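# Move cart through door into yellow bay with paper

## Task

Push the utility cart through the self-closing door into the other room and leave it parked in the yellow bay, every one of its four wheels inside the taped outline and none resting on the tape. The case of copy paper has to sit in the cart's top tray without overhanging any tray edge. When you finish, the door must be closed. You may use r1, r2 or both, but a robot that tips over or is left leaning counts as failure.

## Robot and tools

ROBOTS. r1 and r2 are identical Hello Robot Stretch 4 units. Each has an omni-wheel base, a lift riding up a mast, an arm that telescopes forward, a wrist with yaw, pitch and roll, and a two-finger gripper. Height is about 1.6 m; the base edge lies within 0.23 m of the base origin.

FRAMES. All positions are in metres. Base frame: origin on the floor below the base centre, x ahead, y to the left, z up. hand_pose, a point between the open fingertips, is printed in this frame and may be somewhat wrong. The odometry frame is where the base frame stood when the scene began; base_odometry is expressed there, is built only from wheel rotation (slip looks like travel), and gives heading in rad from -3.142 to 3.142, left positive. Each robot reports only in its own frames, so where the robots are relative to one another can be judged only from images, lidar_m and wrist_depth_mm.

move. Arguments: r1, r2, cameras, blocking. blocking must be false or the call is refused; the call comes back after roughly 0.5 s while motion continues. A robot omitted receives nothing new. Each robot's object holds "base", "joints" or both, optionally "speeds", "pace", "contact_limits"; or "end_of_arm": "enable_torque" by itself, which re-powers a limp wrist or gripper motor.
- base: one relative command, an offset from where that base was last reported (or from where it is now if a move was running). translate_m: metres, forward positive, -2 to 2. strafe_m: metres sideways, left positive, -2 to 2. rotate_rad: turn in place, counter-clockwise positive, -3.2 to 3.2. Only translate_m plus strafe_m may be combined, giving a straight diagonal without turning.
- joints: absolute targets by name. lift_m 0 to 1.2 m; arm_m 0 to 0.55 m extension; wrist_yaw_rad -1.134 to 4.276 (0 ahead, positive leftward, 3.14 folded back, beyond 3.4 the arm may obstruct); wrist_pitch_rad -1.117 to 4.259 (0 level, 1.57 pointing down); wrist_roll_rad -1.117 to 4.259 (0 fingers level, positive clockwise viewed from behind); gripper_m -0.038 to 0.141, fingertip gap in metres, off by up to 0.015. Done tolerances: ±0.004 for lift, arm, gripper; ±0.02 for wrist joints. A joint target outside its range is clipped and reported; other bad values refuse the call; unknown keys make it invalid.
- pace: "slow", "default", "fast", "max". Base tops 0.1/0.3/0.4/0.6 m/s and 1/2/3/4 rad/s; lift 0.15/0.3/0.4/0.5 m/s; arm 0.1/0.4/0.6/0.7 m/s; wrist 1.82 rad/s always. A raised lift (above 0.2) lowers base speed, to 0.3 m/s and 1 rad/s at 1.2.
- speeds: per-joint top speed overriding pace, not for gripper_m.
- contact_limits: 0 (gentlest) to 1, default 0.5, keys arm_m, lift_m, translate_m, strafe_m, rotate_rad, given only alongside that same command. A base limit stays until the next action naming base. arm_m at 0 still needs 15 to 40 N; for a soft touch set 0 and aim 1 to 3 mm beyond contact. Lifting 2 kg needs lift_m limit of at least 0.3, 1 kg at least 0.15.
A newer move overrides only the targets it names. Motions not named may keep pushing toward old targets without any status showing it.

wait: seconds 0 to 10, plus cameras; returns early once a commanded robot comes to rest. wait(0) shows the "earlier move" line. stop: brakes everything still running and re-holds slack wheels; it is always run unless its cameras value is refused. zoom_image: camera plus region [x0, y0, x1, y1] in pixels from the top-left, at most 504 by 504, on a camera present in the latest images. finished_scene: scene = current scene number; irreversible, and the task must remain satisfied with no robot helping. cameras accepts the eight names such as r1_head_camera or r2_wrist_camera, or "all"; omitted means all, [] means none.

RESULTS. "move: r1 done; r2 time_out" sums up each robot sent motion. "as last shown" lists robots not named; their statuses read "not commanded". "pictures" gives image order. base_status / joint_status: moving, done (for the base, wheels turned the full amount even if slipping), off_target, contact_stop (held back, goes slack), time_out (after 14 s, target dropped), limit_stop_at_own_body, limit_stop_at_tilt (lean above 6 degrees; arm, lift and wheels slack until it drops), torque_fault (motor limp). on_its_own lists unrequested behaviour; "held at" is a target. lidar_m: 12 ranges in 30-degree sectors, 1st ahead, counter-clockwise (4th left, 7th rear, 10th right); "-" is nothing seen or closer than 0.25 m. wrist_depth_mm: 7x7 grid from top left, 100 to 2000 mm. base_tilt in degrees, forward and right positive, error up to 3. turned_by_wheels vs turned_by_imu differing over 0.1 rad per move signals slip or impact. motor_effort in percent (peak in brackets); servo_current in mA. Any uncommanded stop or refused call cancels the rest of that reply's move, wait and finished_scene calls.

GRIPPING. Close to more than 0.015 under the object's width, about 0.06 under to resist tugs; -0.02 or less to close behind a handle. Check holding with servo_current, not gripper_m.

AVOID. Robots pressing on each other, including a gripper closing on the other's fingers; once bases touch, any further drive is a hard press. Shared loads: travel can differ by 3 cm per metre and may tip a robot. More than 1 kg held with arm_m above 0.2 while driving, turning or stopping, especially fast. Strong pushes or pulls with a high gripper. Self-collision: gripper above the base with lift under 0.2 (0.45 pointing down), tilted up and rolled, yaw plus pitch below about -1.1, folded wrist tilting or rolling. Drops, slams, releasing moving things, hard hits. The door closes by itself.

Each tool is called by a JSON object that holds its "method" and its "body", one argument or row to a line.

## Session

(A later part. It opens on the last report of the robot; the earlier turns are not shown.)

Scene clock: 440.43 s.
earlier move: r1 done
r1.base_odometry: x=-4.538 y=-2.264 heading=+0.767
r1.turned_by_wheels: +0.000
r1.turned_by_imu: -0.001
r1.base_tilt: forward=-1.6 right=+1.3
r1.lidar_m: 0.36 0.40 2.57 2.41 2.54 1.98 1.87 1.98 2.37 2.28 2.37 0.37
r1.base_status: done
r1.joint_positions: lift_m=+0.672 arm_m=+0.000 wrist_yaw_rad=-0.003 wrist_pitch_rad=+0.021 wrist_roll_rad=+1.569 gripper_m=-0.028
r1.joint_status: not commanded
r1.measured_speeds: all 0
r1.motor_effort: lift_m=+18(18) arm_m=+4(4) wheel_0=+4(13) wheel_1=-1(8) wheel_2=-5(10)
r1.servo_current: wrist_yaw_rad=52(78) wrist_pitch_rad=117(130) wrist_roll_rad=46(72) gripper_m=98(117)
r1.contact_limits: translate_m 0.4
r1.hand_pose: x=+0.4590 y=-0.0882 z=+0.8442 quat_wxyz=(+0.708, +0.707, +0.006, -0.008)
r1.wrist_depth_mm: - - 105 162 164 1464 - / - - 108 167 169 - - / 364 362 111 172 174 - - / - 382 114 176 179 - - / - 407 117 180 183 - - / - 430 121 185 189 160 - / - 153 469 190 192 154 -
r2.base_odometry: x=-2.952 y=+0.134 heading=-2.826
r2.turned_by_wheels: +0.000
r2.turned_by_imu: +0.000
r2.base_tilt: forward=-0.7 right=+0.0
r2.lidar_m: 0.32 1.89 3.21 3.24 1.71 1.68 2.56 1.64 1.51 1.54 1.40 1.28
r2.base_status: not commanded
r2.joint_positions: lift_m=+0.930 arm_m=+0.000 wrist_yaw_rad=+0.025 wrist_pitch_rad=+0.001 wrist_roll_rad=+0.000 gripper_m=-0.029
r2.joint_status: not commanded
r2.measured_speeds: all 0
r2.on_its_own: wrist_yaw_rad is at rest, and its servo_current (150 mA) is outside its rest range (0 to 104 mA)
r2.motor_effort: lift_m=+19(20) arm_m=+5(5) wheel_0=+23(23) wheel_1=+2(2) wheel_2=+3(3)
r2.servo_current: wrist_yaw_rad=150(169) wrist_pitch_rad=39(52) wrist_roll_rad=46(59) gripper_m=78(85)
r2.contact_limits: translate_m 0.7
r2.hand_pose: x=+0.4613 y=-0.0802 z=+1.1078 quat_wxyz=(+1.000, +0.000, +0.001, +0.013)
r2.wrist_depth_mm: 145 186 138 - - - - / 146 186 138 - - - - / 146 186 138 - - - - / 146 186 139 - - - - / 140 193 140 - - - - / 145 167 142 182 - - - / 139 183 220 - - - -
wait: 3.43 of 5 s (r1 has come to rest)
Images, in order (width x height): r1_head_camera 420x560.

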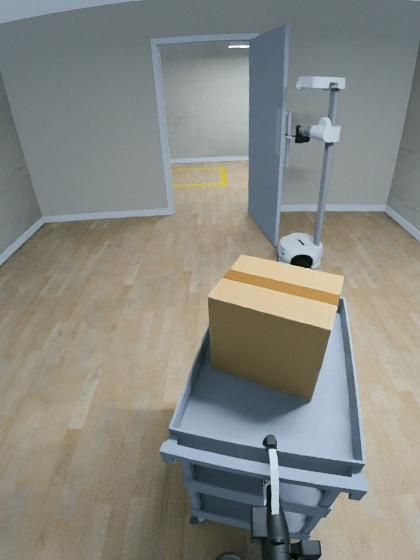

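{"method": "move", "body": {
  "blocking": false,
  "r1": {"base":{"translate_m":0.15,"strafe_m":-0.2},"pace":"slow","contact_limits":{"translate_m":0.4}},
  "cameras": []
}}

{"method": "wait", "body": {
  "seconds": 5,
  "cameras": []
}}

{"method": "move", "body": {
  "blocking": false,
  "r1": {"base":{"translate_m":0.6,"strafe_m":0.12},"pace":"slow","contact_limits":{"translate_m":0.4}},
  "cameras": []
}}

{"method": "wait", "body": {
  "seconds": 9,
  "cameras": ["r1_head_camera","r1_head_left_camera"]
}}

Scene clock: 450.60 s.
move: r1 moving
r1.base_odometry: x=-4.526 y=-2.266 heading=+0.767
r1.turned_by_wheels: +0.000
r1.turned_by_imu: +0.000
r1.base_tilt: forward=-1.6 right=+1.3
r1.lidar_m: 0.37 0.40 2.56 2.42 2.56 1.99 1.86 1.97 2.38 2.26 2.33 0.37
r1.base_status: translate_m moving; strafe_m moving
r1.joint_positions: lift_m=+0.672 arm_m=+0.000 wrist_yaw_rad=-0.003 wrist_pitch_rad=+0.021 wrist_roll_rad=+1.569 gripper_m=-0.028
r1.joint_status: not commanded
r1.measured_speeds: translate_m=+0.029 strafe_m=-0.039 rotate_rad=+0.004 lift_m=+0.000 arm_m=+0.000 wrist_yaw_rad=+0.000 wrist_pitch_rad=+0.000 wrist_roll_rad=+0.000
r1.motor_effort: lift_m=+18(18) arm_m=+4(4) wheel_0=+10(10) wheel_1=-3(3) wheel_2=-9(10)
r1.servo_current: wrist_yaw_rad=39(59) wrist_pitch_rad=117(117) wrist_roll_rad=52(52) gripper_m=104(111)
r1.contact_limits: translate_m 0.4
r1.hand_pose: x=+0.4590 y=-0.0882 z=+0.8442 quat_wxyz=(+0.708, +0.707, +0.006, -0.008)
r1.wrist_depth_mm: - - 105 163 165 1464 - / - - 108 167 169 - - / 366 366 111 173 174 - - / - 379 114 176 178 - - / - 404 117 181 182 - - / - 433 121 185 188 163 - / - 153 172 190 193 154 -
r2.base_odometry: x=-2.952 y=+0.134 heading=-2.826
r2.turned_by_wheels: +0.000
r2.turned_by_imu: +0.000
r2.base_tilt: forward=-0.7 right=+0.0
r2.lidar_m: 0.30 1.89 3.23 3.27 1.72 1.67 2.56 1.67 1.52 1.55 1.41 1.29
r2.base_status: not commanded
r2.joint_positions: lift_m=+0.930 arm_m=+0.000 wrist_yaw_rad=+0.025 wrist_pitch_rad=+0.001 wrist_roll_rad=+0.000 gripper_m=-0.029
r2.joint_status: not commanded
r2.measured_speeds: all 0
r2.motor_effort: lift_m=+19(20) arm_m=+4(5) wheel_0=+23(23) wheel_1=+2(3) wheel_2=+3(3)
r2.servo_current: wrist_yaw_rad=150(163) wrist_pitch_rad=39(46) wrist_roll_rad=46(59) gripper_m=78(85)
r2.contact_limits: translate_m 0.7
r2.hand_pose: x=+0.4613 y=-0.0802 z=+1.1078 quat_wxyz=(+1.000, +0.000, +0.001, +0.013)
r2.wrist_depth_mm: 145 186 138 - - - - / 146 185 138 - - - - / 146 186 138 - - - - / 146 186 139 - - - - / 140 194 141 - - - - / 144 167 143 182 - - - / 139 182 221 - - - -

Scene clock: 453.87 s.
earlier move: r1 done
r1.base_odometry: x=-4.291 y=-2.304 heading=+0.766
r1.turned_by_wheels: +0.000
r1.turned_by_imu: -0.002
r1.base_tilt: forward=-1.6 right=+1.3
r1.lidar_m: 0.34 0.37 2.78 2.61 2.69 2.12 2.02 2.13 2.18 2.05 2.15 0.38
r1.base_status: done
r1.joint_positions: lift_m=+0.672 arm_m=+0.000 wrist_yaw_rad=-0.003 wrist_pitch_rad=+0.021 wrist_roll_rad=+1.569 gripper_m=-0.029
r1.joint_status: not commanded
r1.measured_speeds: all 0
r1.motor_effort: lift_m=+18(18) arm_m=+4(4) wheel_0=+4(10) wheel_1=-3(6) wheel_2=-5(11)
r1.servo_current: wrist_yaw_rad=46(72) wrist_pitch_rad=117(124) wrist_roll_rad=46(72) gripper_m=91(111)
r1.contact_limits: translate_m 0.4
r1.hand_pose: x=+0.4590 y=-0.0882 z=+0.8442 quat_wxyz=(+0.708, +0.707, +0.006, -0.008)
r1.wrist_depth_mm: - - - 184 186 1576 1138 / - - - 185 186 1576 - / - 574 402 185 186 - - / - 379 382 185 186 - - / - 394 394 186 187 - - / - 404 177 186 187 157 - / - 154 174 185 186 153 -
r2.base_odometry: x=-2.952 y=+0.134 heading=-2.826
r2.turned_by_wheels: +0.000
r2.turned_by_imu: +0.000
r2.base_tilt: forward=-0.7 right=+0.0
r2.lidar_m: 0.31 1.87 3.21 3.26 1.57 1.48 2.58 1.64 1.52 1.54 1.42 1.29
r2.base_status: not commanded
r2.joint_positions: lift_m=+0.930 arm_m=+0.000 wrist_yaw_rad=+0.025 wrist_pitch_rad=+0.001 wrist_roll_rad=+0.000 gripper_m=-0.029
r2.joint_status: not commanded
r2.measured_speeds: all 0
r2.on_its_own: wrist_yaw_rad is at rest, and its servo_current (150 mA) is outside its rest range (0 to 104 mA)
r2.motor_effort: lift_m=+19(20) arm_m=+4(5) wheel_0=+23(23) wheel_1=+2(3) wheel_2=+3(4)
r2.servo_current: wrist_yaw_rad=150(176) wrist_pitch_rad=39(52) wrist_roll_rad=39(59) gripper_m=78(85)
r2.contact_limits: translate_m 0.7
r2.hand_pose: x=+0.4613 y=-0.0802 z=+1.1078 quat_wxyz=(+1.000, +0.000, +0.001, +0.013)
r2.wrist_depth_mm: 146 185 138 - - - - / 146 186 138 - - - - / 146 186 138 - - - - / 146 186 139 - - - - / 141 193 140 - - - - / 144 166 143 182 - - - / 139 182 222 - - - -
wait: 3.27 of 5 s (r1 has come to rest)

Scene clock: 454.37 s.
move: r1 moving
r1.base_odometry: x=-4.284 y=-2.293 heading=+0.766
r1.turned_by_wheels: +0.000
r1.turned_by_imu: +0.000
r1.base_tilt: forward=-1.6 right=+1.3
r1.lidar_m: 0.35 0.36 2.78 2.61 2.69 2.14 2.04 2.12 2.19 2.07 2.15 0.39
r1.base_status: translate_m moving; strafe_m moving
r1.joint_positions: lift_m=+0.672 arm_m=+0.000 wrist_yaw_rad=-0.003 wrist_pitch_rad=+0.021 wrist_roll_rad=+1.569 gripper_m=-0.029
r1.joint_status: not commanded
r1.measured_speeds: translate_m=+0.049 strafe_m=+0.010 rotate_rad=-0.002 lift_m=+0.000 arm_m=+0.000 wrist_yaw_rad=-0.001 wrist_pitch_rad=+0.000 wrist_roll_rad=+0.000
r1.motor_effort: lift_m=+18(18) arm_m=+4(4) wheel_0=+1(7) wheel_1=+8(8) wheel_2=-12(12)
r1.servo_current: wrist_yaw_rad=52(59) wrist_pitch_rad=117(124) wrist_roll_rad=52(65) gripper_m=91(104)
r1.contact_limits: translate_m 0.4
r1.hand_pose: x=+0.4589 y=-0.0884 z=+0.8442 quat_wxyz=(+0.708, +0.707, +0.006, -0.009)
r1.wrist_depth_mm: - - - 183 185 1537 1182 / - - - 185 185 1537 - / - - 394 184 185 - - / - 379 379 185 186 - - / - 394 397 185 186 - - / - 404 176 185 187 160 - / - 154 173 185 186 154 -
r2.base_odometry: x=-2.952 y=+0.134 heading=-2.826
r2.turned_by_wheels: +0.000
r2.turned_by_imu: +0.000
r2.base_tilt: forward=-0.7 right=+0.0
r2.lidar_m: 0.32 1.86 3.22 3.27 1.55 1.49 2.57 1.68 1.52 1.53 1.41 1.28
r2.base_status: not commanded
r2.joint_positions: lift_m=+0.930 arm_m=+0.000 wrist_yaw_rad=+0.025 wrist_pitch_rad=+0.001 wrist_roll_rad=+0.000 gripper_m=-0.029
r2.joint_status: not commanded
r2.measured_speeds: all 0
r2.motor_effort: lift_m=+19(20) arm_m=+5(5) wheel_0=+23(23) wheel_1=+2(2) wheel_2=+3(3)
r2.servo_current: wrist_yaw_rad=156(163) wrist_pitch_rad=39(46) wrist_roll_rad=52(59) gripper_m=72(85)
r2.contact_limits: translate_m 0.7
r2.hand_pose: x=+0.4613 y=-0.0802 z=+1.1078 quat_wxyz=(+1.000, +0.000, +0.001, +0.013)
r2.wrist_depth_mm: 146 186 138 - - - - / 146 186 138 - - - - / 146 186 138 - - - - / 146 186 139 - - - - / 141 193 140 - - - - / 145 166 143 182 - - - / 139 183 221 - - - -

Scene clock: 461.23 s.
earlier move: r1 done
r1.base_odometry: x=-3.942 y=-1.802 heading=+0.766
r1.turned_by_wheels: -0.001
r1.turned_by_imu: -0.006
r1.base_tilt: forward=-1.6 right=+1.2
r1.lidar_m: 0.40 3.24 2.65 2.53 2.60 2.74 2.60 2.76 2.30 2.18 0.32 0.32
r1.base_status: done
r1.joint_positions: lift_m=+0.672 arm_m=+0.000 wrist_yaw_rad=-0.011 wrist_pitch_rad=+0.021 wrist_roll_rad=+1.568 gripper_m=-0.029
r1.joint_status: not commanded
r1.measured_speeds: all 0
r1.motor_effort: lift_m=+18(18) arm_m=+4(4) wheel_0=-2(7) wheel_1=-1(8) wheel_2=-9(13)
r1.servo_current: wrist_yaw_rad=65(85) wrist_pitch_rad=111(124) wrist_roll_rad=46(78) gripper_m=85(104)
r1.contact_limits: translate_m 0.4
r1.hand_pose: x=+0.4582 y=-0.0907 z=+0.8442 quat_wxyz=(+0.708, +0.706, +0.003, -0.011)
r1.wrist_depth_mm: 306 307 - - 122 125 - / 336 340 - - 132 133 - / - 384 - - 144 - - / - 439 - - 159 - - / - - - 175 176 1576 - / - - 110 187 197 164 - / - 148 119 120 220 160 -
r2.base_odometry: x=-2.952 y=+0.134 heading=-2.826
r2.turned_by_wheels: +0.000
r2.turned_by_imu: +0.001
r2.base_tilt: forward=-0.7 right=+0.0
r2.lidar_m: 0.31 1.87 3.22 3.27 0.98 0.88 2.56 1.67 1.52 1.54 1.42 1.28
r2.base_status: not commanded
r2.joint_positions: lift_m=+0.930 arm_m=+0.000 wrist_yaw_rad=+0.025 wrist_pitch_rad=+0.001 wrist_roll_rad=+0.000 gripper_m=-0.029
r2.joint_status: not commanded
r2.measured_speeds: all 0
r2.on_its_own: wrist_yaw_rad is at rest, and its servo_current (156 mA) is outside its rest range (0 to 104 mA)
r2.motor_effort: lift_m=+19(20) arm_m=+5(5) wheel_0=+23(23) wheel_1=+2(3) wheel_2=+3(3)
r2.servo_current: wrist_yaw_rad=156(169) wrist_pitch_rad=39(46) wrist_roll_rad=39(65) gripper_m=78(85)
r2.contact_limits: translate_m 0.7
r2.hand_pose: x=+0.4613 y=-0.0802 z=+1.1078 quat_wxyz=(+1.000, +0.000, +0.001, +0.013)
r2.wrist_depth_mm: 145 186 138 - - - - / 146 186 138 - - - - / 146 186 138 - - - - / 146 186 139 - - - - / 141 194 141 - - - - / 145 166 142 182 - - - / 139 182 222 - - - -
wait: 6.87 of 9 s (r1 has come to rest)
Images, in order (width x height): r1_head_camera 420x560, r1_head_left_camera 420x672.

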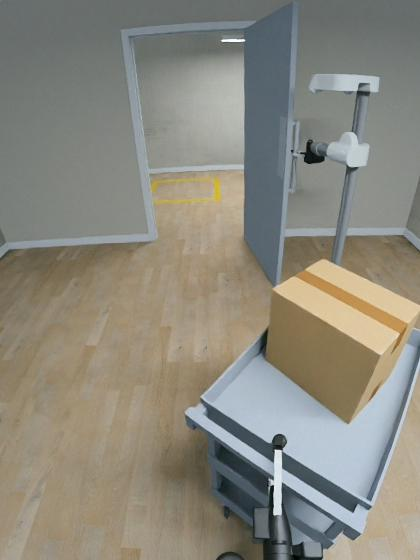

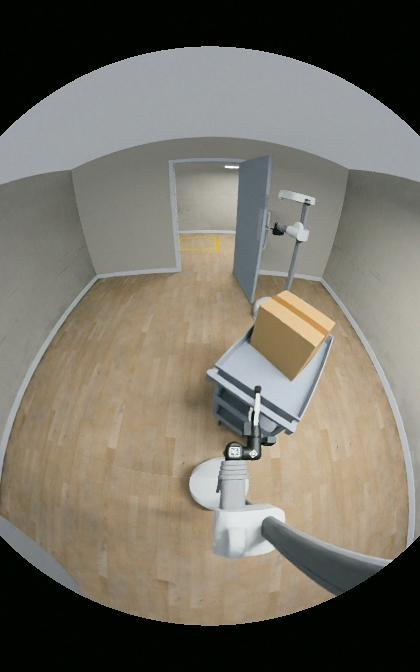

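{"method": "move", "body": {
  "blocking": false,
  "r1": {"base":{"translate_m":-0.58,"strafe_m":0.42},"pace":"slow","contact_limits":{"translate_m":0.4}},
  "cameras": []
}}

{"method": "wait", "body": {
  "seconds": 9,
  "cameras": ["r1_head_camera"]
}}

Scene clock: 488.30 s.
move: r1 moving
r1.base_odometry: x=-3.955 y=-1.803 heading=+0.764
r1.turned_by_wheels: -0.001
r1.turned_by_imu: -0.002
r1.base_tilt: forward=-1.5 right=+1.3
r1.lidar_m: 0.40 3.28 2.65 2.53 2.57 2.71 2.63 2.71 2.33 2.19 0.33 0.33
r1.base_status: translate_m moving; strafe_m moving
r1.joint_positions: lift_m=+0.672 arm_m=+0.000 wrist_yaw_rad=-0.011 wrist_pitch_rad=+0.021 wrist_roll_rad=+1.568 gripper_m=-0.029
r1.joint_status: not commanded
r1.measured_speeds: translate_m=-0.043 strafe_m=+0.031 rotate_rad=+0.001 lift_m=+0.000 arm_m=+0.000 wrist_yaw_rad=+0.000 wrist_pitch_rad=+0.000 wrist_roll_rad=+0.000
r1.motor_effort: lift_m=+18(18) arm_m=-4(4) wheel_0=-18(19) wheel_1=-2(2) wheel_2=+2(8)
r1.servo_current: wrist_yaw_rad=78(85) wrist_pitch_rad=111(124) wrist_roll_rad=59(59) gripper_m=91(98)
r1.contact_limits: translate_m 0.4
r1.hand_pose: x=+0.4582 y=-0.0907 z=+0.8442 quat_wxyz=(+0.708, +0.706, +0.003, -0.011)
r1.wrist_depth_mm: 304 306 - - 123 125 - / 345 342 - - 133 134 - / - 384 - - 145 - - / - 436 - - 160 - - / - - - - 177 1537 - / - - 111 111 195 166 - / - 145 121 118 220 160 -
r2.base_odometry: x=-2.952 y=+0.134 heading=-2.826
r2.turned_by_wheels: +0.000
r2.turned_by_imu: +0.000
r2.base_tilt: forward=-0.7 right=+0.0
r2.lidar_m: 0.32 1.88 3.23 3.27 0.97 0.94 2.55 1.67 1.50 1.54 1.41 1.29
r2.base_status: not commanded
r2.joint_positions: lift_m=+0.930 arm_m=+0.000 wrist_yaw_rad=+0.025 wrist_pitch_rad=+0.001 wrist_roll_rad=+0.000 gripper_m=-0.029
r2.joint_status: not commanded
r2.measured_speeds: all 0
r2.motor_effort: lift_m=+19(20) arm_m=+5(5) wheel_0=+23(23) wheel_1=+2(2) wheel_2=+3(3)
r2.servo_current: wrist_yaw_rad=150(156) wrist_pitch_rad=46(46) wrist_roll_rad=52(65) gripper_m=78(85)
r2.contact_limits: translate_m 0.7
r2.hand_pose: x=+0.4613 y=-0.0802 z=+1.1078 quat_wxyz=(+1.000, +0.000, +0.001, +0.013)
r2.wrist_depth_mm: 146 186 138 - - - - / 146 186 138 - - - - / 146 186 138 - - - - / 146 185 139 - - - - / 141 193 140 - - - - / 145 166 142 182 - - - / 139 182 221 - - - -

Scene clock: 496.17 s.
earlier move: r1 done
r1.base_odometry: x=-4.651 y=-1.901 heading=+0.767
r1.turned_by_wheels: +0.003
r1.turned_by_imu: +0.005
r1.base_tilt: forward=-1.5 right=+1.3
r1.lidar_m: 0.34 0.33 2.20 2.09 2.16 2.14 2.04 2.16 2.74 2.61 2.70 0.41
r1.base_status: done
r1.joint_positions: lift_m=+0.672 arm_m=+0.000 wrist_yaw_rad=+0.007 wrist_pitch_rad=+0.021 wrist_roll_rad=+1.571 gripper_m=-0.029
r1.joint_status: not commanded
r1.measured_speeds: all 0
r1.motor_effort: lift_m=+18(18) arm_m=-4(4) wheel_0=+3(19) wheel_1=+4(5) wheel_2=+9(14)
r1.servo_current: wrist_yaw_rad=59(85) wrist_pitch_rad=117(124) wrist_roll_rad=59(72) gripper_m=85(104)
r1.contact_limits: translate_m 0.4
r1.hand_pose: x=+0.4599 y=-0.0853 z=+0.8442 quat_wxyz=(+0.707, +0.707, +0.010, -0.005)
r1.wrist_depth_mm: - - - 209 211 1618 1118 / - - - 205 207 1618 - / - - - 201 202 798 - / - 392 394 198 200 - - / - 397 399 195 196 - - / - 399 177 191 191 163 - / - 151 410 188 190 154 -
r2.base_odometry: x=-2.952 y=+0.134 heading=-2.826
r2.turned_by_wheels: +0.000
r2.turned_by_imu: +0.001
r2.base_tilt: forward=-0.7 right=+0.0
r2.lidar_m: 0.31 1.87 3.21 3.25 1.64 2.06 2.58 1.67 1.52 1.56 1.42 1.29
r2.base_status: not commanded
r2.joint_positions: lift_m=+0.930 arm_m=+0.000 wrist_yaw_rad=+0.025 wrist_pitch_rad=+0.001 wrist_roll_rad=+0.000 gripper_m=-0.029
r2.joint_status: not commanded
r2.measured_speeds: all 0
r2.on_its_own: wrist_yaw_rad is at rest, and its servo_current (143 mA) is outside its rest range (0 to 104 mA)
r2.motor_effort: lift_m=+19(20) arm_m=+5(5) wheel_0=+23(23) wheel_1=+2(3) wheel_2=+3(3)
r2.servo_current: wrist_yaw_rad=143(169) wrist_pitch_rad=39(46) wrist_roll_rad=39(65) gripper_m=72(85)
r2.contact_limits: translate_m 0.7
r2.hand_pose: x=+0.4613 y=-0.0802 z=+1.1078 quat_wxyz=(+1.000, +0.000, +0.001, +0.013)
r2.wrist_depth_mm: 146 186 138 - - - - / 146 185 138 - - - - / 146 186 138 - - - - / 146 186 139 - - - - / 140 193 141 - - - - / 145 167 142 182 - - - / 139 182 221 - - - -
wait: 7.87 of 9 s (r1 has come to rest)
Images, in order (width x height): r1_head_camera 420x560.

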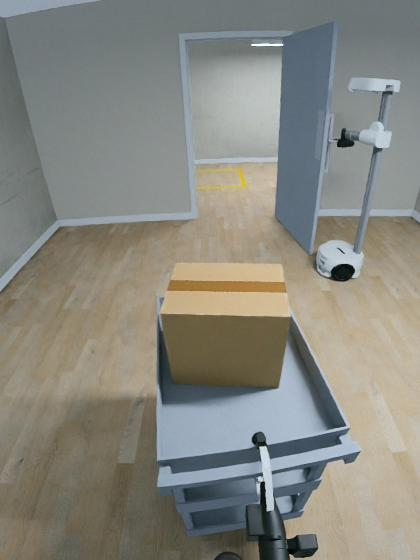

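{"method": "move", "body": {
  "blocking": false,
  "r1": {"base":{"translate_m":0.4,"strafe_m":0.09},"pace":"slow","contact_limits":{"translate_m":0.4}},
  "cameras": []
}}

{"method": "wait", "body": {
  "seconds": 7,
  "cameras": ["r1_head_camera"]
}}

Scene clock: 502.00 s.
move: r1 moving
r1.base_odometry: x=-4.645 y=-1.890 heading=+0.767
r1.turned_by_wheels: +0.001
r1.turned_by_imu: +0.000
r1.base_tilt: forward=-1.6 right=+1.3
r1.lidar_m: 0.31 0.32 2.21 2.06 2.16 2.15 2.06 2.17 2.73 2.63 2.72 0.39
r1.base_status: translate_m moving; strafe_m moving
r1.joint_positions: lift_m=+0.672 arm_m=+0.000 wrist_yaw_rad=+0.006 wrist_pitch_rad=+0.021 wrist_roll_rad=+1.571 gripper_m=-0.029
r1.joint_status: not commanded
r1.measured_speeds: translate_m=+0.049 strafe_m=+0.010 rotate_rad=-0.004 lift_m=+0.000 arm_m=+0.000 wrist_yaw_rad=-0.042 wrist_pitch_rad=+0.000 wrist_roll_rad=+0.000
r1.motor_effort: lift_m=+18(18) arm_m=+2(4) wheel_0=+9(11) wheel_1=+5(7) wheel_2=-6(8)
r1.servo_current: wrist_yaw_rad=46(65) wrist_pitch_rad=117(124) wrist_roll_rad=46(52) gripper_m=91(98)
r1.contact_limits: translate_m 0.4
r1.hand_pose: x=+0.4597 y=-0.0858 z=+0.8442 quat_wxyz=(+0.707, +0.707, +0.009, -0.005)
r1.wrist_depth_mm: - - - 208 212 1576 1138 / - - - 204 206 1618 - / - - - 200 202 1808 - / - 389 394 195 197 - - / - 392 397 192 193 - - / - 399 177 187 189 163 - / - 158 404 185 186 154 -
r2.base_odometry: x=-2.952 y=+0.134 heading=-2.826
r2.turned_by_wheels: +0.000
r2.turned_by_imu: +0.000
r2.base_tilt: forward=-0.7 right=+0.0
r2.lidar_m: 0.32 1.88 3.22 3.26 1.64 2.10 2.59 1.68 1.52 1.54 1.39 1.27
r2.base_status: not commanded
r2.joint_positions: lift_m=+0.930 arm_m=+0.000 wrist_yaw_rad=+0.025 wrist_pitch_rad=+0.001 wrist_roll_rad=+0.000 gripper_m=-0.029
r2.joint_status: not commanded
r2.measured_speeds: all 0
r2.motor_effort: lift_m=+19(20) arm_m=+4(5) wheel_0=+23(23) wheel_1=+2(2) wheel_2=+3(3)
r2.servo_current: wrist_yaw_rad=163(163) wrist_pitch_rad=39(39) wrist_roll_rad=39(59) gripper_m=78(78)
r2.contact_limits: translate_m 0.7
r2.hand_pose: x=+0.4613 y=-0.0802 z=+1.1078 quat_wxyz=(+1.000, +0.000, +0.001, +0.013)
r2.wrist_depth_mm: 145 186 138 - - - - / 146 186 138 - - - - / 146 187 138 - - - - / 146 186 139 - - - - / 141 193 140 - - - - / 145 167 143 182 - - - / 139 182 222 - - - -

Scene clock: 506.87 s.
earlier move: r1 done
r1.base_odometry: x=-4.426 y=-1.558 heading=+0.768
r1.turned_by_wheels: +0.001
r1.turned_by_imu: +0.002
r1.base_tilt: forward=-1.6 right=+1.2
r1.lidar_m: 0.27 0.26 2.10 2.00 2.08 2.58 2.45 2.55 2.84 2.70 2.78 0.43
r1.base_status: done
r1.joint_positions: lift_m=+0.672 arm_m=+0.000 wrist_yaw_rad=+0.006 wrist_pitch_rad=+0.021 wrist_roll_rad=+1.572 gripper_m=-0.029
r1.joint_status: not commanded
r1.measured_speeds: all 0
r1.motor_effort: lift_m=+18(18) arm_m=+4(4) wheel_0=+8(13) wheel_1=+5(10) wheel_2=+0(15)
r1.servo_current: wrist_yaw_rad=65(78) wrist_pitch_rad=117(124) wrist_roll_rad=39(72) gripper_m=91(98)
r1.contact_limits: translate_m 0.4
r1.hand_pose: x=+0.4597 y=-0.0857 z=+0.8442 quat_wxyz=(+0.707, +0.707, +0.010, -0.005)
r1.wrist_depth_mm: - - - 247 1756 1308 1025 / - - - 257 289 1366 1078 / - - - 242 250 1618 1205 / - - - 224 224 1808 - / - - - 206 209 - - / - 394 387 191 192 168 - / - 154 174 182 183 153 -
r2.base_odometry: x=-2.952 y=+0.134 heading=-2.826
r2.turned_by_wheels: +0.000
r2.turned_by_imu: +0.001
r2.base_tilt: forward=-0.8 right=+0.0
r2.lidar_m: 0.32 1.89 3.23 3.26 1.53 4.52 2.56 1.67 1.52 1.56 1.43 1.28
r2.base_status: not commanded
r2.joint_positions: lift_m=+0.930 arm_m=+0.000 wrist_yaw_rad=+0.025 wrist_pitch_rad=+0.001 wrist_roll_rad=+0.000 gripper_m=-0.029
r2.joint_status: not commanded
r2.measured_speeds: all 0
r2.on_its_own: wrist_yaw_rad is at rest, and its servo_current (150 mA) is outside its rest range (0 to 104 mA)
r2.motor_effort: lift_m=+19(20) arm_m=+5(5) wheel_0=+23(23) wheel_1=+2(2) wheel_2=+3(3)
r2.servo_current: wrist_yaw_rad=150(176) wrist_pitch_rad=39(52) wrist_roll_rad=46(59) gripper_m=72(85)
r2.contact_limits: translate_m 0.7
r2.hand_pose: x=+0.4613 y=-0.0802 z=+1.1078 quat_wxyz=(+1.000, +0.000, +0.001, +0.013)
r2.wrist_depth_mm: 146 185 138 - - - - / 146 186 138 - - - - / 146 186 138 - - - - / 146 186 139 - - - - / 140 193 140 - - - - / 145 167 142 182 - - - / 139 183 222 - - - -
wait: 4.87 of 7 s (r1 has come to rest)
Images, in order (width x height): r1_head_camera 420x560.

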